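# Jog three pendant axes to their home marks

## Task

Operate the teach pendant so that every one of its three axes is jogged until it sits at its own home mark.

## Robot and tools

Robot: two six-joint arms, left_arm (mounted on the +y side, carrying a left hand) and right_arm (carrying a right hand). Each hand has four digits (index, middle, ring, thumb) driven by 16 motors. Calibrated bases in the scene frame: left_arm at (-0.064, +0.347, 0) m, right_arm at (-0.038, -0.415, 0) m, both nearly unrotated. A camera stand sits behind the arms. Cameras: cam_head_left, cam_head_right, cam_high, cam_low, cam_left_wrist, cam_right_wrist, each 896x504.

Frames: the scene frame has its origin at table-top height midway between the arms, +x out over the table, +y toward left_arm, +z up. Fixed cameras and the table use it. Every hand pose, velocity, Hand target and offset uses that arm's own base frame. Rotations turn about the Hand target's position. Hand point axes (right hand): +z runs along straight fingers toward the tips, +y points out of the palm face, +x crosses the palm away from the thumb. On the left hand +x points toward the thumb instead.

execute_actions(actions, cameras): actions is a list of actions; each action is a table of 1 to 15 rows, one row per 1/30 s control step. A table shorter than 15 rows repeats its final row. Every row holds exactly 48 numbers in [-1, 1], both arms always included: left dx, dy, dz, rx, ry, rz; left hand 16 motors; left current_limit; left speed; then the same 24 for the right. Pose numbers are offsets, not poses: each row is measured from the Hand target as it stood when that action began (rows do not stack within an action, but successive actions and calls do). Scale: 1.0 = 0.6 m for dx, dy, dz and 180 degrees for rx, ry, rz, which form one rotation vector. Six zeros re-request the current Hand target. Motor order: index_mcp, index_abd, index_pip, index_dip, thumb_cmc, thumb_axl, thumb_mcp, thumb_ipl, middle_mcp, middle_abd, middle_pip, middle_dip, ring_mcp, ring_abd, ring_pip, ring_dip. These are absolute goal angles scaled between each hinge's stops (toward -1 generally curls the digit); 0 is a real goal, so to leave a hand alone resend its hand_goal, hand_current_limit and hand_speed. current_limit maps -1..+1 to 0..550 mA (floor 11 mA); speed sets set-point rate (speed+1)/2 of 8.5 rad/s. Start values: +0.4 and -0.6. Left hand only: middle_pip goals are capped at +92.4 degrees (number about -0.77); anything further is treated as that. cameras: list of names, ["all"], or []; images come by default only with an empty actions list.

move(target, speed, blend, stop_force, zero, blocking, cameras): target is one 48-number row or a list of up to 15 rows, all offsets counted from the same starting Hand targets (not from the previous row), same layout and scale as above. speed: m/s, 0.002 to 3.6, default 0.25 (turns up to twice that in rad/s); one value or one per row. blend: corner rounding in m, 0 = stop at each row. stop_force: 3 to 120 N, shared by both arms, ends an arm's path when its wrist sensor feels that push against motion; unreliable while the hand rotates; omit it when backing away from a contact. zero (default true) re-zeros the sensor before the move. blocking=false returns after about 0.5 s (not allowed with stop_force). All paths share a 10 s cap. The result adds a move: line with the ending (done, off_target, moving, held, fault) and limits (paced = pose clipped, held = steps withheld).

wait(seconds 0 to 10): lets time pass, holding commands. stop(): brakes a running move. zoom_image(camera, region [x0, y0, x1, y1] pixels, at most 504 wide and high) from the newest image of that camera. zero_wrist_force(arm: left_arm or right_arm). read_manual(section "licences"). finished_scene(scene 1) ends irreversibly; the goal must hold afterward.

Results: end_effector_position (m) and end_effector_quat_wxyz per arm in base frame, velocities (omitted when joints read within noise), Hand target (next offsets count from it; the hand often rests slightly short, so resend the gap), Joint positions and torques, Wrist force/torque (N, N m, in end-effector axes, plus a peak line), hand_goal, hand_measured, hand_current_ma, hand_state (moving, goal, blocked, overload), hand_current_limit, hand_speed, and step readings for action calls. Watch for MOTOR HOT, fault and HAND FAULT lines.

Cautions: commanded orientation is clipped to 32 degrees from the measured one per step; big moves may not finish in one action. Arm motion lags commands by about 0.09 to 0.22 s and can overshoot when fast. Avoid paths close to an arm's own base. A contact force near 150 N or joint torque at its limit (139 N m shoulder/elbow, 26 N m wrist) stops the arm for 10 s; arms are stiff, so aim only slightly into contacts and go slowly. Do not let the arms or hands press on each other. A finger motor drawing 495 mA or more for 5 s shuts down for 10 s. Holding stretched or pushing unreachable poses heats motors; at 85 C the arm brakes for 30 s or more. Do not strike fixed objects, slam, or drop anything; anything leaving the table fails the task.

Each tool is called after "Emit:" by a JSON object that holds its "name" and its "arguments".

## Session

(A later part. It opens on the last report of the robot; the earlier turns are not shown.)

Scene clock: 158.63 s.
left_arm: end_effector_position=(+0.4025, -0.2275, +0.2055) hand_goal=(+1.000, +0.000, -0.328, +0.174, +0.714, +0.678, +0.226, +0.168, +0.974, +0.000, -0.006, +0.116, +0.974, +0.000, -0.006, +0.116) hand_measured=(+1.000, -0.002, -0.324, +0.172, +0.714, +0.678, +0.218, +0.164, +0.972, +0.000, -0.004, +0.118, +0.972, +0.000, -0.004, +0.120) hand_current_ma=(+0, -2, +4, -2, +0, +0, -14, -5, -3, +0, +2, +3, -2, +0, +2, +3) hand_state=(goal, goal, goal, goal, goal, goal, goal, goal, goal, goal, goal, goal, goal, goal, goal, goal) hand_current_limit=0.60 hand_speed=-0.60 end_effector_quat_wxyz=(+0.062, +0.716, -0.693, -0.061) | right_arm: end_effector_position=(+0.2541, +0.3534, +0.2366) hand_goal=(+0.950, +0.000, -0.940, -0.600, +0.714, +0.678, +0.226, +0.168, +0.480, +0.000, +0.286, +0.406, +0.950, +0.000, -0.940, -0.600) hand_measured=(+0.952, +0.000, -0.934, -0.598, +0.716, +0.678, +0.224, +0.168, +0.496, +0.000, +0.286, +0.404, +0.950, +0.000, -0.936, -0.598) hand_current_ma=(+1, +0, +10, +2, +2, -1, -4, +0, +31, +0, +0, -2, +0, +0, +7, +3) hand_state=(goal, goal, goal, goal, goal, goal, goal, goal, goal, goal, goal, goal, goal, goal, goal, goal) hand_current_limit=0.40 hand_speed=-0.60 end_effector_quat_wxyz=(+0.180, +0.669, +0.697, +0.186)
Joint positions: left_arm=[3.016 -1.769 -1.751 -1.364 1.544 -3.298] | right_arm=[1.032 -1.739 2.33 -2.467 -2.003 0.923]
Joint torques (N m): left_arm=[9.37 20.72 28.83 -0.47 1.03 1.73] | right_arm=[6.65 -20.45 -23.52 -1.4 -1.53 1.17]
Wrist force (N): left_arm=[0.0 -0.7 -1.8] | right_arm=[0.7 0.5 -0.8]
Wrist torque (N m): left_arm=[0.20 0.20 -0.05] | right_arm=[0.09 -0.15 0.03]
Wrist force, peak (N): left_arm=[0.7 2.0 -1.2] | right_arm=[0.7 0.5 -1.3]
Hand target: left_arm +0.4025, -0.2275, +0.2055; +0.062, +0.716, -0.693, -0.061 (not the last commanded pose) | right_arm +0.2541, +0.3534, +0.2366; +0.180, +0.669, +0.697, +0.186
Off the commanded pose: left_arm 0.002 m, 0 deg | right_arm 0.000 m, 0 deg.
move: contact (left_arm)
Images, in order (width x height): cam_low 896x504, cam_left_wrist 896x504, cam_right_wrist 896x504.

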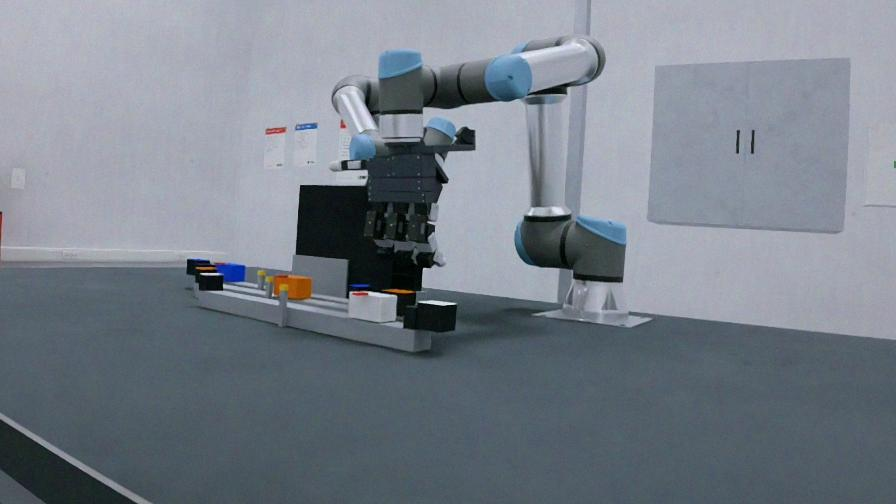

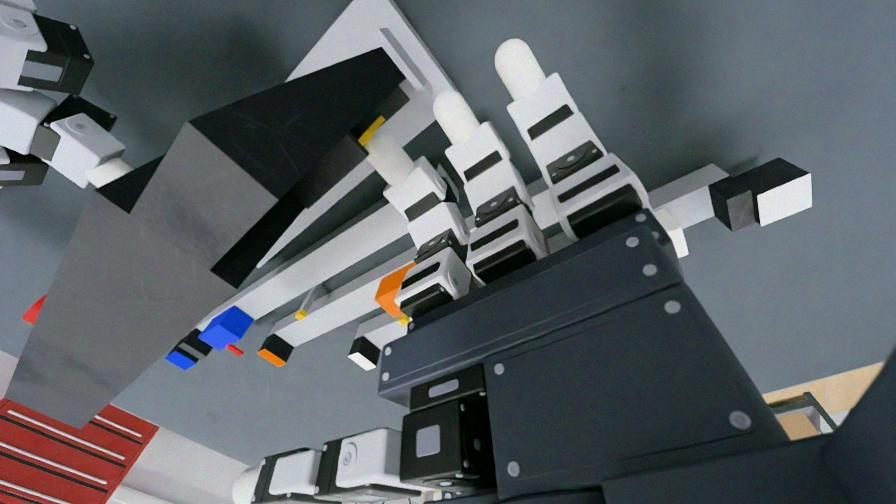

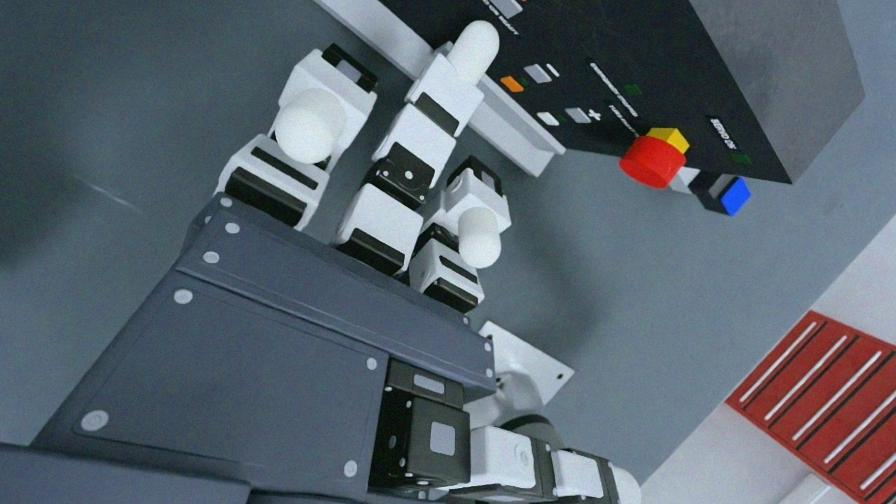

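Emit:
{"name": "move", "arguments": {"target": [[0.025,0,0,0,0,0,1.0,0,-0.737,0.696,0.714,0.677,0.225,0.168,0.973,0,-0.007,0.116,0.973,0,-0.007,0.116,0.7,-0.6,0,0,0,0,0,0,0.95,0,-0.94,-0.6,0.714,0.678,0.226,0.168,0.479,0,0.285,0.406,0.95,0,-0.94,-0.6,0.4,-0.6],[0.037,0,-0.0175,0,0,0,1.0,0,-0.737,0.696,0.714,0.677,0.225,0.168,0.973,0,-0.007,0.116,0.973,0,-0.007,0.116,0.7,-0.6,0,0,0,0,0,0,0.95,0,-0.94,-0.6,0.714,0.678,0.226,0.168,0.479,0,0.285,0.406,0.95,0,-0.94,-0.6,0.4,-0.6]], "speed": 0.05, "cameras": ["cam_left_wrist","cam_low","cam_right_wrist"]}}

Emit:
{"name": "zoom_image", "arguments": {"camera": "cam_left_wrist", "region": [200, 0, 560, 320]}}

Scene clock: 163.33 s.
left_arm: end_effector_position=(+0.4247, -0.2275, +0.1951) hand_goal=(+1.000, +0.000, -0.736, +0.696, +0.714, +0.678, +0.226, +0.168, +0.974, +0.000, -0.006, +0.116, +0.974, +0.000, -0.006, +0.116) hand_measured=(+1.000, -0.002, -0.728, +0.694, +0.714, +0.678, +0.218, +0.164, +0.972, +0.000, -0.004, +0.118, +0.972, +0.000, -0.004, +0.120) hand_current_ma=(+0, -2, +9, -2, +0, +0, -14, -5, -3, +0, +2, +3, -2, +0, +2, +3) hand_state=(goal, goal, goal, goal, goal, goal, goal, goal, goal, goal, goal, goal, goal, goal, goal, goal) hand_current_limit=0.70 hand_speed=-0.60 end_effector_quat_wxyz=(+0.062, +0.716, -0.693, -0.061) | right_arm: end_effector_position=(+0.2541, +0.3534, +0.2366) hand_goal=(+0.950, +0.000, -0.940, -0.600, +0.714, +0.678, +0.226, +0.168, +0.480, +0.000, +0.286, +0.406, +0.950, +0.000, -0.940, -0.600) hand_measured=(+0.952, +0.000, -0.934, -0.598, +0.716, +0.678, +0.224, +0.168, +0.496, +0.000, +0.286, +0.404, +0.950, +0.000, -0.936, -0.598) hand_current_ma=(+1, +0, +10, +2, +2, -1, -4, +0, +31, +0, +0, -2, +0, +0, +7, +3) hand_state=(goal, goal, goal, goal, goal, goal, goal, goal, goal, goal, goal, goal, goal, goal, goal, goal) hand_current_limit=0.40 hand_speed=-0.60 end_effector_quat_wxyz=(+0.180, +0.669, +0.697, +0.186)
Joint positions: left_arm=[3.02 -1.826 -1.709 -1.351 1.545 -3.293] | right_arm=[1.032 -1.739 2.33 -2.467 -2.003 0.923]
Joint torques (N m): left_arm=[10.01 24.49 30.11 3.82 2.82 1.62] | right_arm=[6.51 -19.73 -23.58 -1.37 -1.57 1.1]
Wrist force (N): left_arm=[1.1 1.8 -1.0] | right_arm=[0.6 0.6 -1.0]
Wrist torque (N m): left_arm=[0.04 0.15 -0.01] | right_arm=[0.13 -0.14 0.03]
Wrist force, peak (N): left_arm=[0.8 2.1 -1.3] | right_arm=[0.6 0.7 -1.3]
Hand target: left_arm +0.4247, -0.2275, +0.1950; +0.062, +0.716, -0.693, -0.061 | right_arm +0.2541, +0.3534, +0.2366; +0.180, +0.669, +0.697, +0.186
Off the commanded pose: left_arm 0.000 m, 0 deg | right_arm 0.000 m, 0 deg.
move: done
Images, in order (width x height): cam_low 896x504, cam_left_wrist 896x504, cam_right_wrist 896x504.

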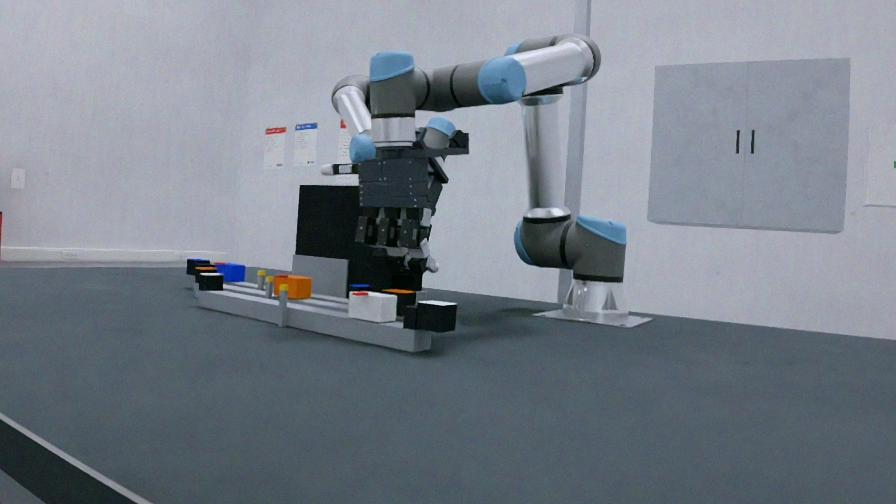

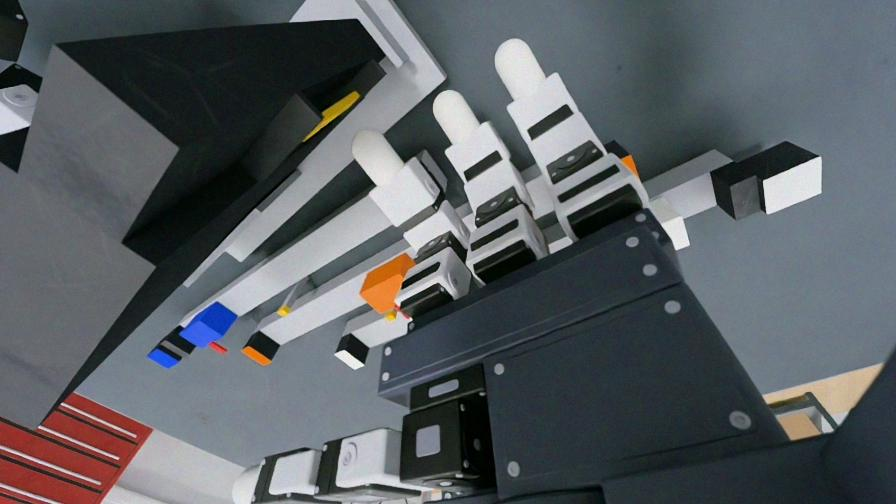

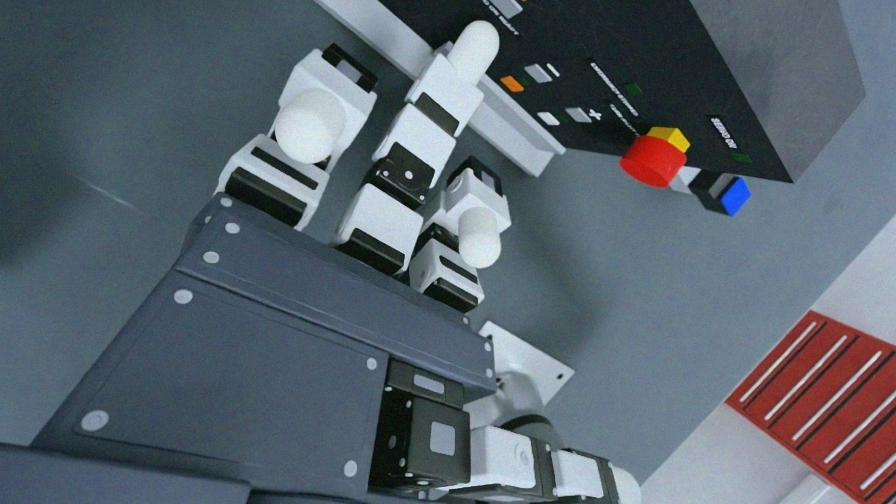

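Scaled by 1.400 from the camera's 896x504 image, which has a finer 1280x720 frame.

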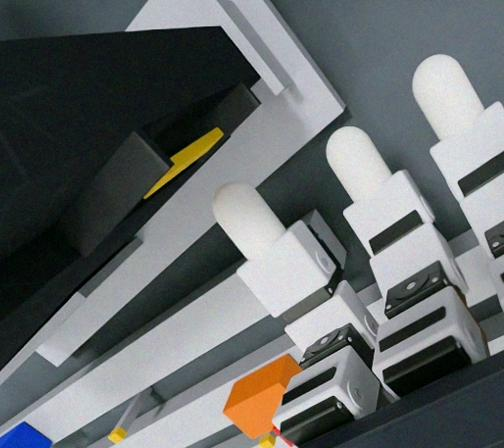

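Emit:
{"name": "move", "arguments": {"target": [-0.04,0,0,0,0,0,1.0,0,-0.737,0.696,0.714,0.677,0.225,0.168,0.973,0,-0.007,0.116,0.973,0,-0.007,0.116,0.7,-0.6,0,0,0,0,0,0,0.95,0,-0.94,-0.6,0.714,0.678,0.226,0.168,0.479,0,0.285,0.406,0.95,0,-0.94,-0.6,0.4,-0.6], "speed": 0.015, "stop_force": 6, "cameras": ["cam_left_wrist","cam_right_wrist"]}}

Emit:
{"name": "zoom_image", "arguments": {"camera": "cam_left_wrist", "region": [200, 0, 560, 320]}}

Scene clock: 167.40 s.
left_arm: end_effector_position=(+0.4054, -0.2275, +0.1950) hand_goal=(+1.000, +0.000, -0.736, +0.696, +0.714, +0.678, +0.226, +0.168, +0.974, +0.000, -0.006, +0.116, +0.974, +0.000, -0.006, +0.116) hand_measured=(+1.000, -0.002, -0.728, +0.694, +0.714, +0.678, +0.218, +0.164, +0.972, +0.000, -0.004, +0.118, +0.972, +0.000, -0.004, +0.120) hand_current_ma=(+0, -1, +9, -1, +0, +0, -14, -5, -2, +0, +2, +3, -2, +0, +2, +3) hand_state=(goal, goal, goal, goal, goal, goal, goal, goal, goal, goal, goal, goal, goal, goal, goal, goal) hand_current_limit=0.70 hand_speed=-0.60 end_effector_quat_wxyz=(+0.062, +0.716, -0.693, -0.061) | right_arm: end_effector_position=(+0.2541, +0.3534, +0.2366) hand_goal=(+0.950, +0.000, -0.940, -0.600, +0.714, +0.678, +0.226, +0.168, +0.480, +0.000, +0.286, +0.406, +0.950, +0.000, -0.940, -0.600) hand_measured=(+0.952, +0.000, -0.934, -0.598, +0.716, +0.678, +0.224, +0.168, +0.496, +0.000, +0.286, +0.404, +0.950, +0.000, -0.936, -0.598) hand_current_ma=(+1, +0, +10, +2, +2, -1, -4, +0, +31, +0, +0, -2, +0, +0, +7, +3) hand_state=(goal, goal, goal, goal, goal, goal, goal, goal, goal, goal, goal, goal, goal, goal, goal, goal) hand_current_limit=0.40 hand_speed=-0.60 end_effector_quat_wxyz=(+0.180, +0.669, +0.697, +0.186)
Joint positions: left_arm=[3.016 -1.785 -1.761 -1.339 1.544 -3.298] | right_arm=[1.032 -1.739 2.33 -2.467 -2.003 0.923]
Joint torques (N m): left_arm=[8.64 21.43 26.85 -1.42 -1.19 1.82] | right_arm=[5.83 -18.31 -23.39 -1.54 -1.47 1.19]
Wrist force (N): left_arm=[0.9 -4.0 -2.2] | right_arm=[0.8 0.6 -1.1]
Wrist torque (N m): left_arm=[0.31 0.27 -0.09] | right_arm=[0.13 -0.16 0.04]
Wrist force, peak (N): left_arm=[1.1 -7.7 -3.2] | right_arm=[0.8 0.6 -1.1]
Hand target: left_arm +0.4054, -0.2275, +0.1950; +0.062, +0.716, -0.693, -0.061 (not the last commanded pose) | right_arm +0.2541, +0.3534, +0.2366; +0.180, +0.669, +0.697, +0.186
Off the commanded pose: left_arm 0.005 m, 0 deg | right_arm 0.000 m, 0 deg.
move: contact (left_arm)
Images, in order (width x height): cam_left_wrist 896x504, cam_right_wrist 896x504.

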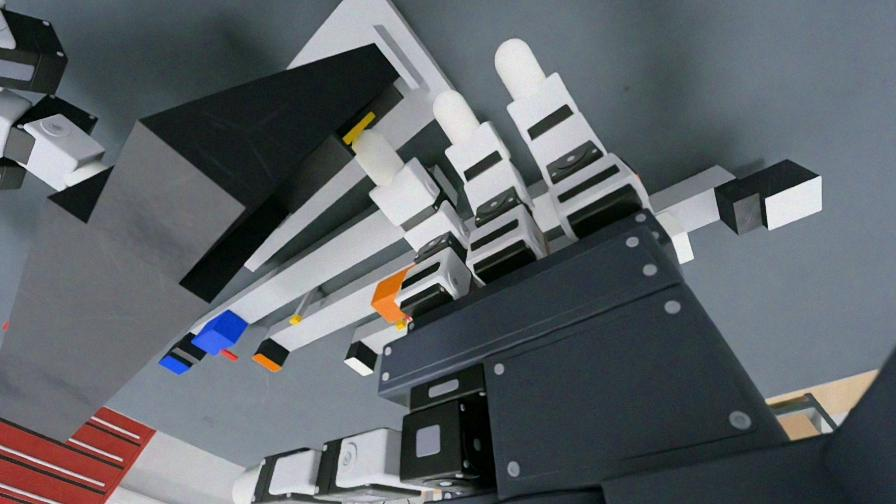

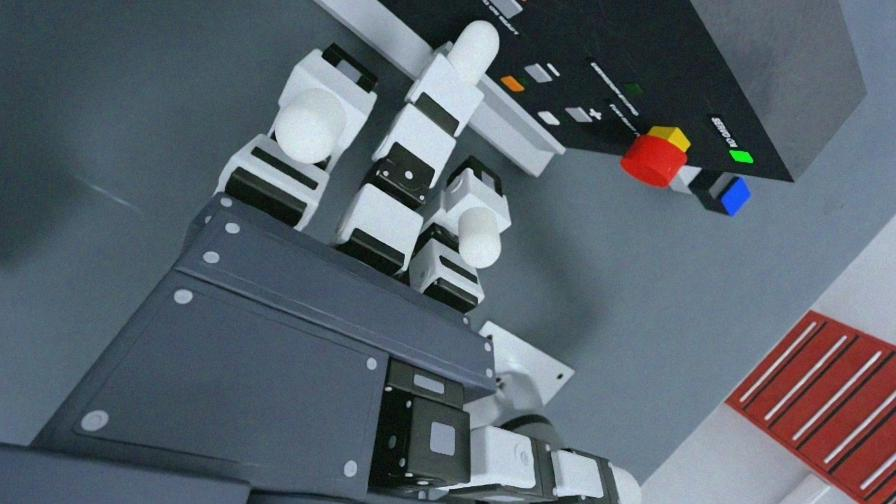

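Scaled by 1.400 from the camera's 896x504 image, which has a finer 1280x720 frame.

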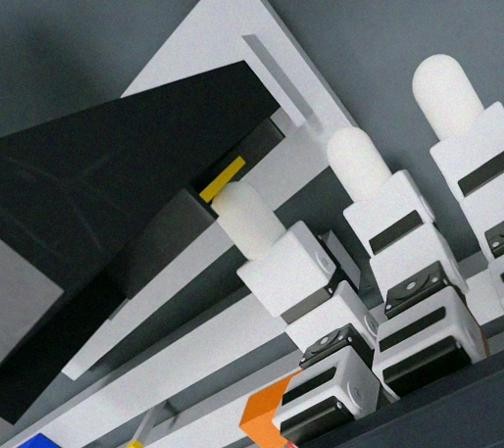

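Emit:
{"name": "execute_actions", "arguments": {"actions": [[[-0.0008,0,0,0,0,0,1.0,0,-0.737,0.696,0.714,0.677,0.225,0.168,0.973,0,-0.007,0.116,0.973,0,-0.007,0.116,0.7,-0.6,0,0,0,0,0,0,0.95,0,-0.94,-0.6,0.714,0.678,0.226,0.168,0.479,0,0.285,0.406,0.95,0,-0.94,-0.6,0.4,-0.6]]], "cameras": ["cam_right_wrist","cam_head_left","cam_head_right"]}}

Emit:
{"name": "zoom_image", "arguments": {"camera": "cam_head_right", "region": [460, 200, 660, 320]}}

Scene clock: 168.97 s.
left_arm: end_effector_position=(+0.4049, -0.2275, +0.1950) hand_goal=(+1.000, +0.000, -0.736, +0.696, +0.714, +0.678, +0.226, +0.168, +0.974, +0.000, -0.006, +0.116, +0.974, +0.000, -0.006, +0.116) hand_measured=(+1.000, +0.000, -0.730, +0.694, +0.714, +0.678, +0.218, +0.164, +0.972, +0.000, -0.004, +0.118, +0.972, +0.000, -0.004, +0.120) hand_current_ma=(+0, +0, +8, -1, +0, +0, -14, -5, -2, +0, +2, +3, -2, +0, +2, +3) hand_state=(goal, goal, goal, goal, goal, goal, goal, goal, goal, goal, goal, goal, goal, goal, goal, goal) hand_current_limit=0.70 hand_speed=-0.60 end_effector_quat_wxyz=(+0.062, +0.716, -0.693, -0.061) | right_arm: end_effector_position=(+0.2541, +0.3534, +0.2366) hand_goal=(+0.950, +0.000, -0.940, -0.600, +0.714, +0.678, +0.226, +0.168, +0.480, +0.000, +0.286, +0.406, +0.950, +0.000, -0.940, -0.600) hand_measured=(+0.952, +0.000, -0.934, -0.598, +0.716, +0.678, +0.224, +0.168, +0.496, +0.000, +0.286, +0.404, +0.950, +0.000, -0.936, -0.598) hand_current_ma=(+1, +0, +10, +2, +2, -1, -4, +0, +31, +0, +0, -2, +0, +0, +7, +3) hand_state=(goal, goal, goal, goal, goal, goal, goal, goal, goal, goal, goal, goal, goal, goal, goal, goal) hand_current_limit=0.40 hand_speed=-0.60 end_effector_quat_wxyz=(+0.180, +0.669, +0.697, +0.186)
Joint positions: left_arm=[3.016 -1.784 -1.762 -1.339 1.544 -3.298] | right_arm=[1.032 -1.739 2.33 -2.467 -2.003 0.923]
Joint torques (N m): left_arm=[-12.43 41.29 11.69 1.34 0.61 -0.8] | right_arm=[6.11 -18.24 -23.7 -1.55 -1.54 1.22]
Wrist force (N): left_arm=[1.6 -7.2 -3.1] | right_arm=[0.7 0.3 -0.8]
Wrist torque (N m): left_arm=[0.49 0.31 -0.14] | right_arm=[0.07 -0.15 0.03]
Wrist force, peak (N): left_arm=[1.5 -7.5 -3.4] | right_arm=[0.7 0.4 -1.2]
Hand target: left_arm +0.4049, -0.2275, +0.1950; +0.062, +0.716, -0.693, -0.061 | right_arm +0.2541, +0.3534, +0.2366; +0.180, +0.669, +0.697, +0.186
Off the commanded pose: left_arm 0.000 m, 0 deg | right_arm 0.000 m, 0 deg.
Step readings (end_effector_position of left_arm | right_arm):
0: (+0.4054, -0.2275, +0.1950) | (+0.2541, +0.3534, +0.2366)
1: (+0.4054, -0.2275, +0.1950) | (+0.2541, +0.3534, +0.2366)
2: (+0.4054, -0.2275, +0.1950) | (+0.2541, +0.3534, +0.2366)
4: (+0.4052, -0.2275, +0.1950) | (+0.2541, +0.3534, +0.2366)
8: (+0.4050, -0.2275, +0.1950) | (+0.2541, +0.3534, +0.2366)
15: (+0.4050, -0.2275, +0.1950) | (+0.2541, +0.3534, +0.2366)
Images, in order (width x height): cam_head_left 896x504, cam_head_right 896x504, cam_right_wrist 896x504.

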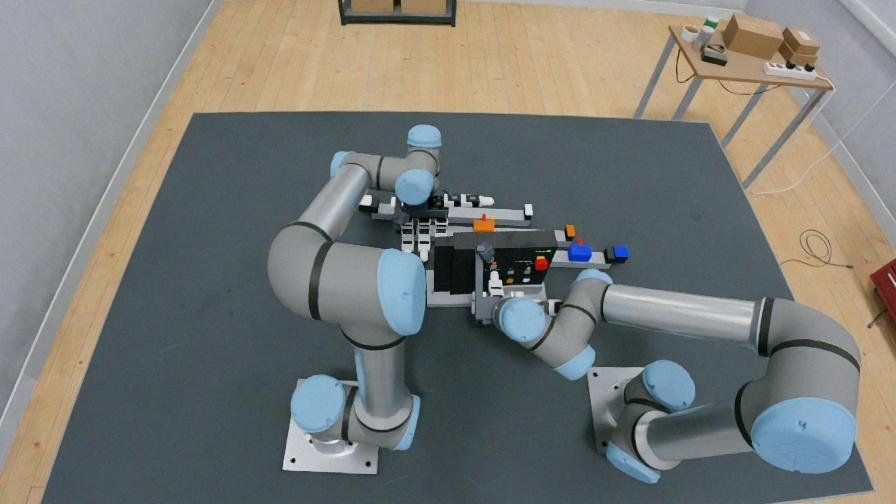

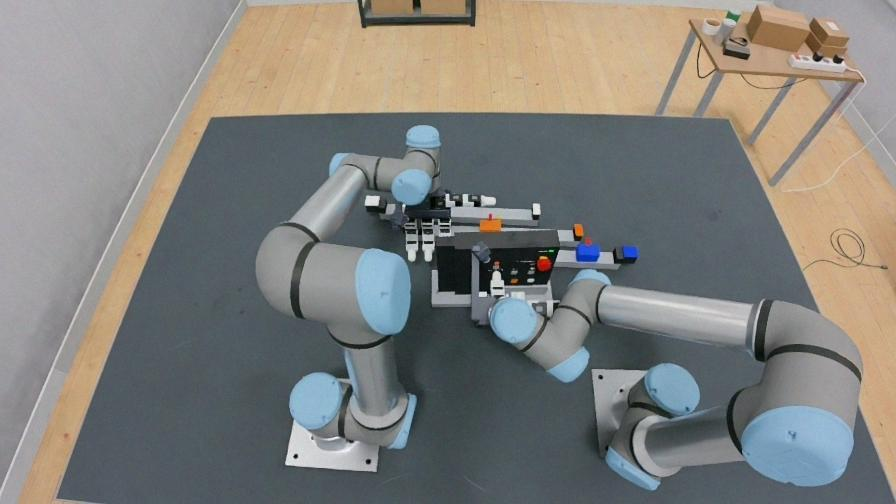

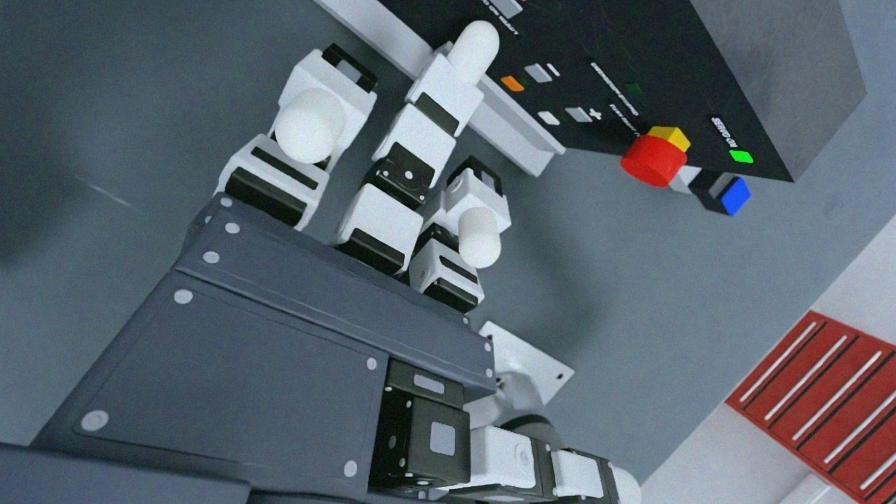

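Scaled by 2.520 from the camera's 896x504 image, which has a finer 1280x720 frame.

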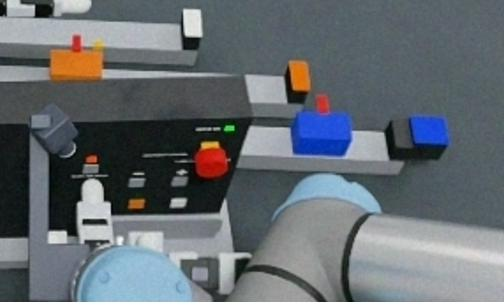

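Emit:
{"name": "move", "arguments": {"target": [0.0004,0,0,0,0,0,1.0,0,-0.737,0.696,0.714,0.677,0.225,0.168,0.973,0,-0.007,0.116,0.973,0,-0.007,0.116,0.7,-0.6,0.0071,-0.1615,-0.05,0,0,0,0.95,0,-0.94,-0.6,0.714,0.678,0.226,0.168,0.479,0,0.285,0.406,0.95,0,-0.94,-0.6,0.4,-0.6], "speed": 0.08, "cameras": ["all"]}}

Emit:
{"name": "zoom_image", "arguments": {"camera": "cam_head_left", "region": [460, 200, 660, 320]}}

Emit:
{"name": "zoom_image", "arguments": {"camera": "cam_head_right", "region": [460, 200, 660, 320]}}

Emit:
{"name": "zoom_image", "arguments": {"camera": "cam_right_wrist", "region": [360, 0, 660, 200]}}

Emit:
{"name": "zoom_image", "arguments": {"camera": "cam_left_wrist", "region": [100, 200, 500, 420]}}

Scene clock: 173.03 s.
left_arm: end_effector_position=(+0.4051, -0.2275, +0.1950) hand_goal=(+1.000, +0.000, -0.736, +0.696, +0.714, +0.678, +0.226, +0.168, +0.974, +0.000, -0.006, +0.116, +0.974, +0.000, -0.006, +0.116) hand_measured=(+1.000, +0.000, -0.730, +0.696, +0.714, +0.678, +0.218, +0.164, +0.972, +0.000, -0.004, +0.118, +0.972, +0.000, -0.004, +0.120) hand_current_ma=(+0, +0, +8, +0, +0, +0, -14, -5, -2, +0, +2, +3, -2, +0, +2, +3) hand_state=(goal, goal, goal, goal, goal, goal, goal, goal, goal, goal, goal, goal, goal, goal, goal, goal) hand_current_limit=0.70 hand_speed=-0.60 end_effector_quat_wxyz=(+0.062, +0.716, -0.693, -0.061) | right_arm: end_effector_position=(+0.2583, +0.2566, +0.2066) hand_goal=(+0.950, +0.000, -0.940, -0.600, +0.714, +0.678, +0.226, +0.168, +0.480, +0.000, +0.286, +0.406, +0.950, +0.000, -0.940, -0.600) hand_measured=(+0.952, +0.000, -0.934, -0.598, +0.716, +0.678, +0.224, +0.168, +0.494, +0.000, +0.286, +0.404, +0.950, +0.000, -0.936, -0.598) hand_current_ma=(+1, +0, +10, +2, +2, -1, -4, +0, +30, +0, +0, -2, +0, +0, +7, +3) hand_state=(goal, goal, goal, goal, goal, goal, goal, goal, goal, goal, goal, goal, goal, goal, goal, goal) hand_current_limit=0.40 hand_speed=-0.60 end_effector_quat_wxyz=(+0.180, +0.669, +0.697, +0.186)
Joint positions: left_arm=[3.016 -1.785 -1.761 -1.339 1.544 -3.298] | right_arm=[0.826 -1.967 2.591 -2.582 -1.933 0.713]
Joint torques (N m): left_arm=[6.22 21.46 26.32 -1.96 1.76 1.85] | right_arm=[-6.91 -16.89 -13.83 -4.57 0.9 -1.4]
Wrist force (N): left_arm=[0.7 -5.6 -2.8] | right_arm=[1.1 0.3 0.0]
Wrist torque (N m): left_arm=[0.42 0.30 -0.14] | right_arm=[0.06 -0.24 0.19]
Wrist force, peak (N): left_arm=[1.5 -7.8 -3.4] | right_arm=[1.1 0.5 -1.2]
Hand target: left_arm +0.4052, -0.2275, +0.1950; +0.062, +0.716, -0.693, -0.061 | right_arm +0.2583, +0.2565, +0.2066; +0.180, +0.669, +0.697, +0.186
Off the commanded pose: left_arm 0.000 m, 0 deg | right_arm 0.000 m, 0 deg.
move: done

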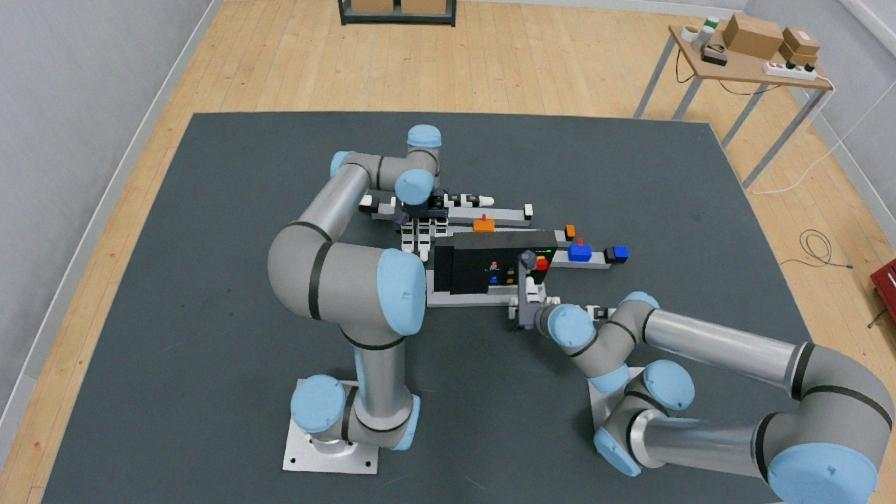

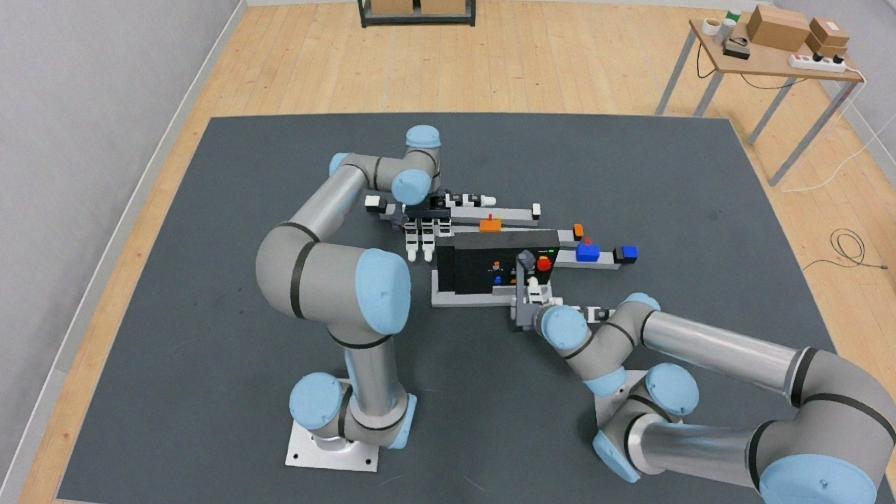

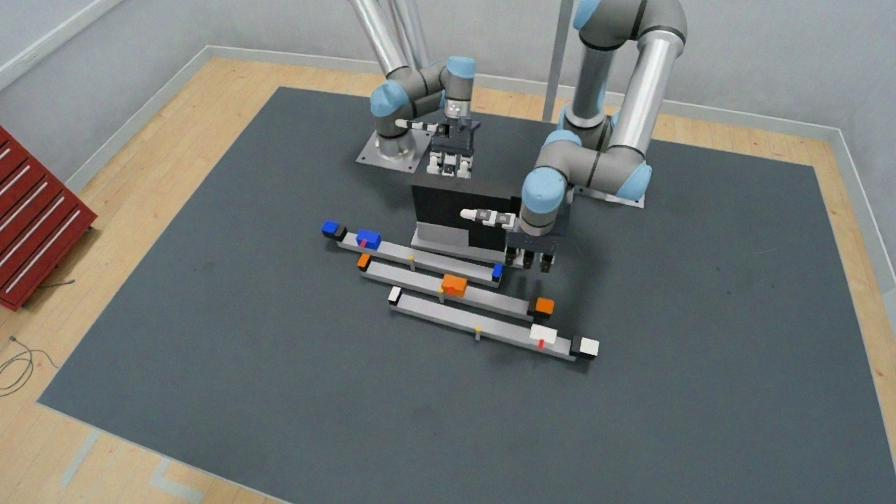

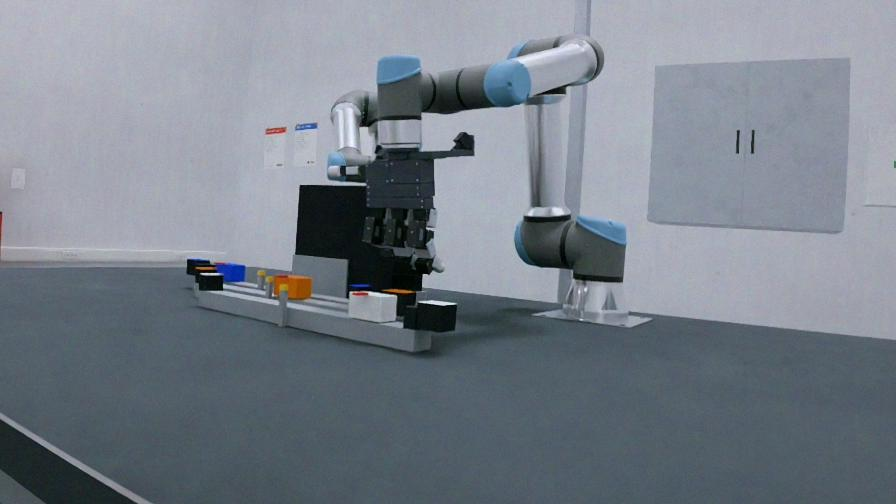

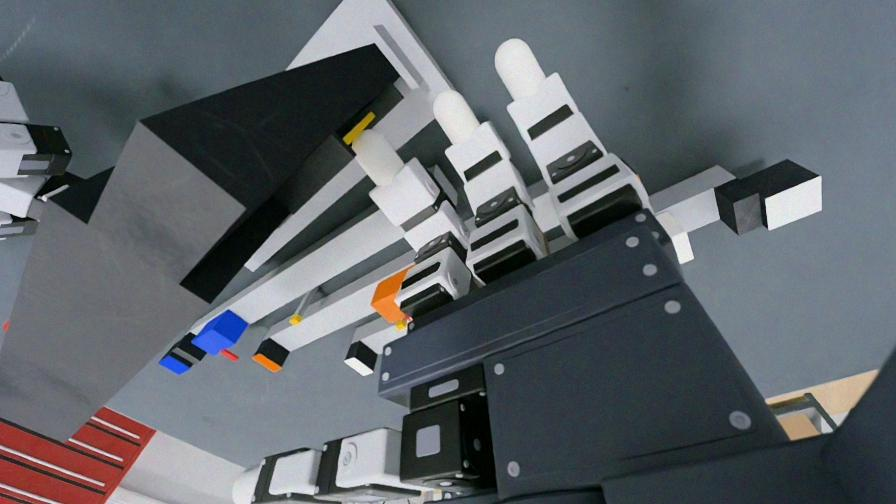

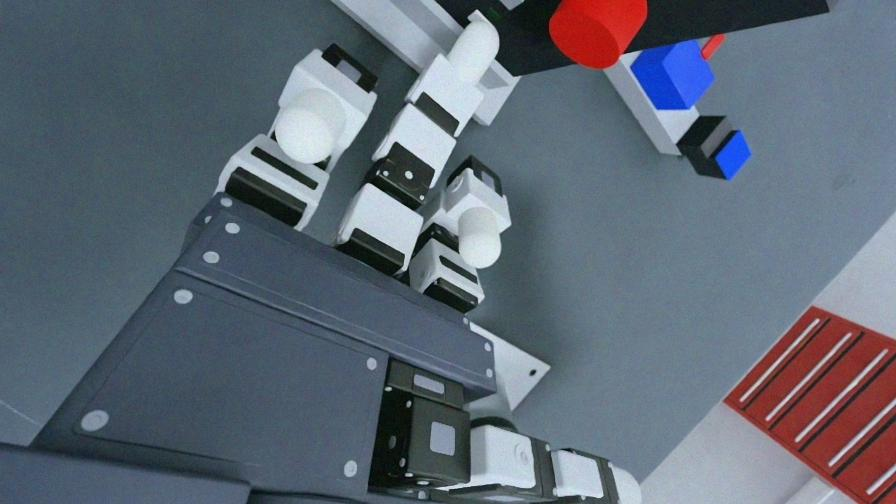

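Scaled by 2.520 from the camera's 896x504 image, which has a finer 1280x720 frame.

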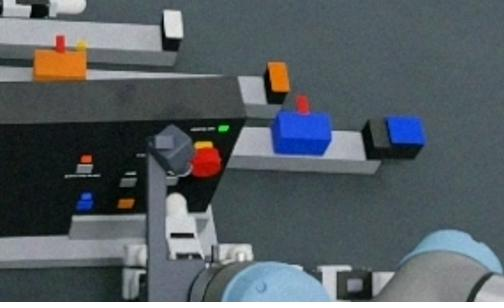

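Scaled by 2.520 from the camera's 896x504 image, which has a finer 1280x720 frame.

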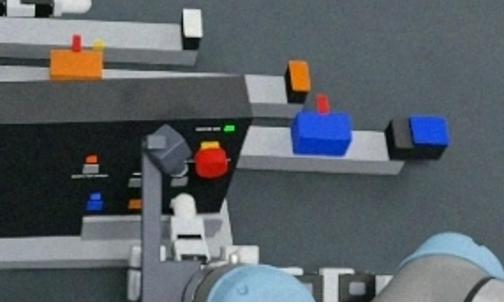

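Scaled by 1.680 from the camera's 896x504 image, which has a finer 1280x720 frame.

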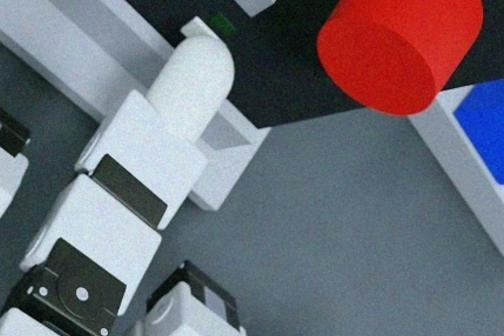

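Scaled by 1.260 from the camera's 896x504 image, which has a finer 1280x720 frame.

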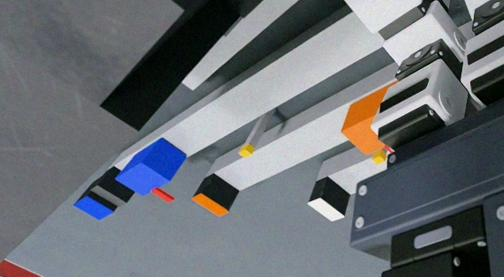

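Emit:
{"name": "move", "arguments": {"target": [0,0,0,0,0,0,1.0,0,-0.737,0.696,0.714,0.677,0.225,0.168,0.973,0,-0.007,0.116,0.973,0,-0.007,0.116,0.7,-0.6,0.013,0.0,0.0067,0,0,0,0.95,0,-0.94,-0.6,0.714,0.678,0.226,0.168,0.479,0,0.285,0.406,0.95,0,-0.94,-0.6,0.4,-0.6], "speed": 0.05, "cameras": ["cam_right_wrist","cam_head_left","cam_head_right"]}}

Emit:
{"name": "zoom_image", "arguments": {"camera": "cam_head_left", "region": [460, 220, 570, 320]}}

Emit:
{"name": "zoom_image", "arguments": {"camera": "cam_head_right", "region": [460, 220, 570, 320]}}

Emit:
{"name": "zoom_image", "arguments": {"camera": "cam_right_wrist", "region": [400, 0, 600, 120]}}

Scene clock: 176.27 s.
left_arm: end_effector_position=(+0.4052, -0.2275, +0.1950) hand_goal=(+1.000, +0.000, -0.736, +0.696, +0.714, +0.678, +0.226, +0.168, +0.974, +0.000, -0.006, +0.116, +0.974, +0.000, -0.006, +0.116) hand_measured=(+1.000, +0.000, -0.730, +0.696, +0.714, +0.678, +0.218, +0.164, +0.972, +0.000, -0.004, +0.118, +0.972, +0.000, -0.004, +0.120) hand_current_ma=(+0, +0, +8, +0, +0, +0, -14, -5, -2, +0, +2, +3, -2, +0, +2, +3) hand_state=(goal, goal, goal, goal, goal, goal, goal, goal, goal, goal, goal, goal, goal, goal, goal, goal) hand_current_limit=0.70 hand_speed=-0.60 end_effector_quat_wxyz=(+0.062, +0.716, -0.693, -0.061) | right_arm: end_effector_position=(+0.2661, +0.2565, +0.2106) hand_goal=(+0.950, +0.000, -0.940, -0.600, +0.714, +0.678, +0.226, +0.168, +0.480, +0.000, +0.286, +0.406, +0.950, +0.000, -0.940, -0.600) hand_measured=(+0.952, +0.000, -0.934, -0.598, +0.716, +0.678, +0.224, +0.168, +0.494, +0.000, +0.286, +0.404, +0.950, +0.000, -0.936, -0.598) hand_current_ma=(+1, +0, +10, +2, +2, -1, -4, +0, +30, +0, +0, -2, +0, +0, +7, +3) hand_state=(goal, goal, goal, goal, goal, goal, goal, goal, goal, goal, goal, goal, goal, goal, goal, goal) hand_current_limit=0.40 hand_speed=-0.60 end_effector_quat_wxyz=(+0.180, +0.669, +0.697, +0.186)
Joint positions: left_arm=[3.016 -1.785 -1.761 -1.339 1.544 -3.298] | right_arm=[0.803 -1.966 2.58 -2.58 -1.924 0.69]
Joint torques (N m): left_arm=[8.43 21.42 26.14 -1.57 1.77 1.9] | right_arm=[-7.15 10.43 -26.93 -1.34 0.92 -1.27]
Wrist force (N): left_arm=[0.9 -5.7 -2.5] | right_arm=[1.2 0.0 0.1]
Wrist torque (N m): left_arm=[0.38 0.29 -0.12] | right_arm=[0.01 -0.26 0.19]
Wrist force, peak (N): left_arm=[1.0 -5.8 -2.9] | right_arm=[1.4 0.4 -0.1]
Hand target: left_arm +0.4052, -0.2275, +0.1950; +0.062, +0.716, -0.693, -0.061 | right_arm +0.2661, +0.2565, +0.2106; +0.180, +0.669, +0.697, +0.186
Off the commanded pose: left_arm 0.000 m, 0 deg | right_arm 0.000 m, 0 deg.
move: done
Images, in order (width x height): cam_head_left 896x504, cam_head_right 896x504, cam_right_wrist 896x504.

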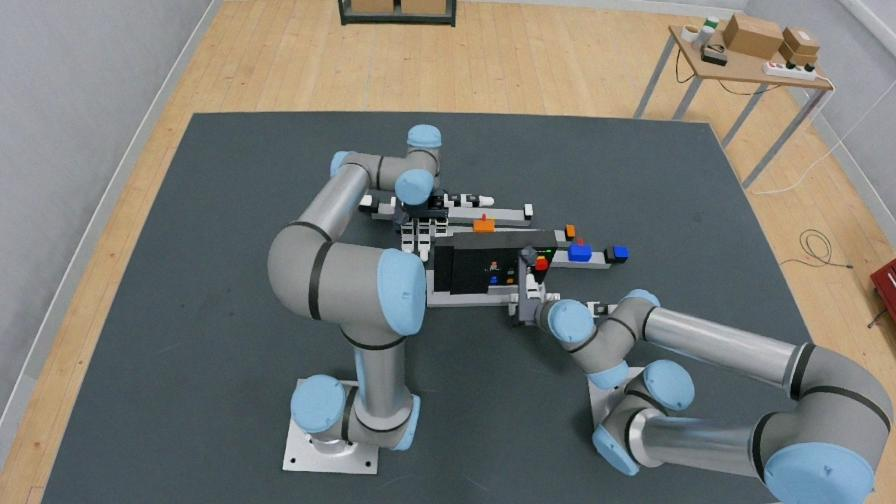

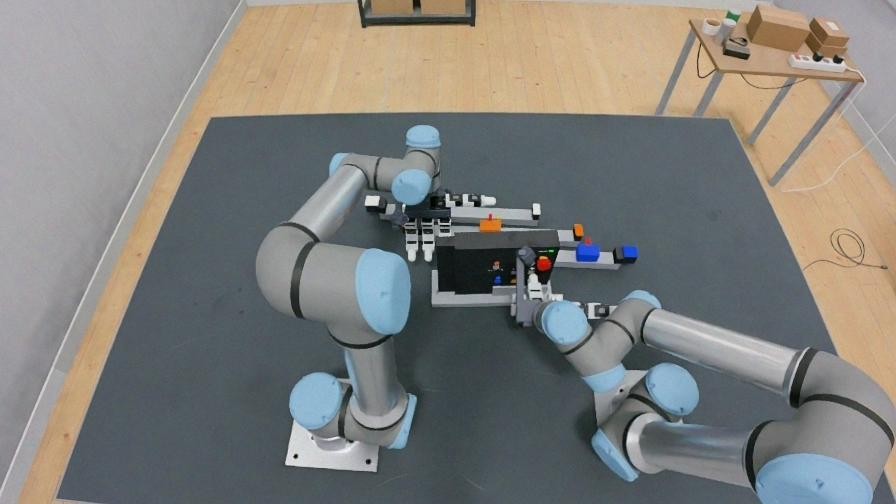

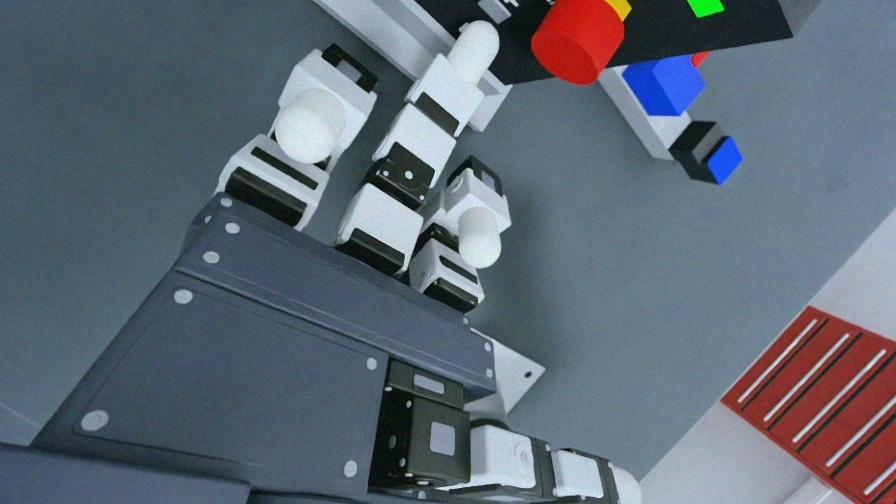

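Scaled by 4.582 from the camera's 896x504 image, which has a finer 1280x720 frame.

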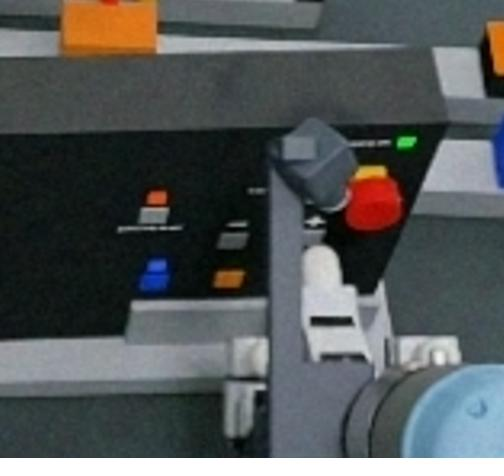

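Scaled by 4.582 from the camera's 896x504 image, which has a finer 1280x720 frame.

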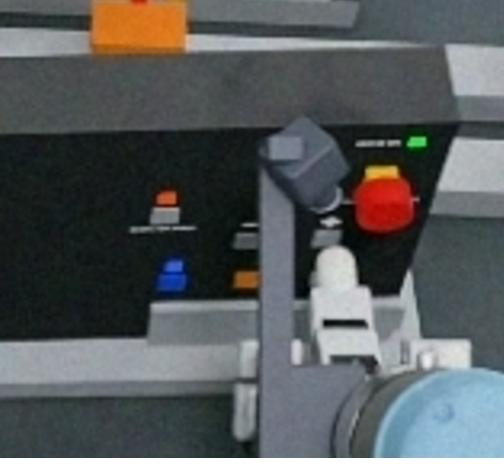

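Scaled by 2.520 from the camera's 896x504 image, which has a finer 1280x720 frame.

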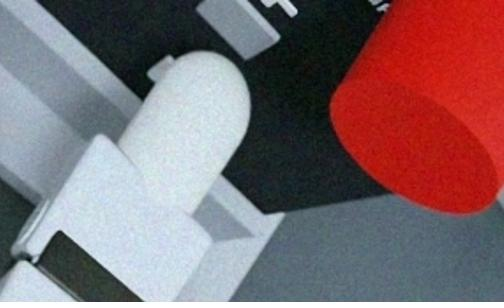

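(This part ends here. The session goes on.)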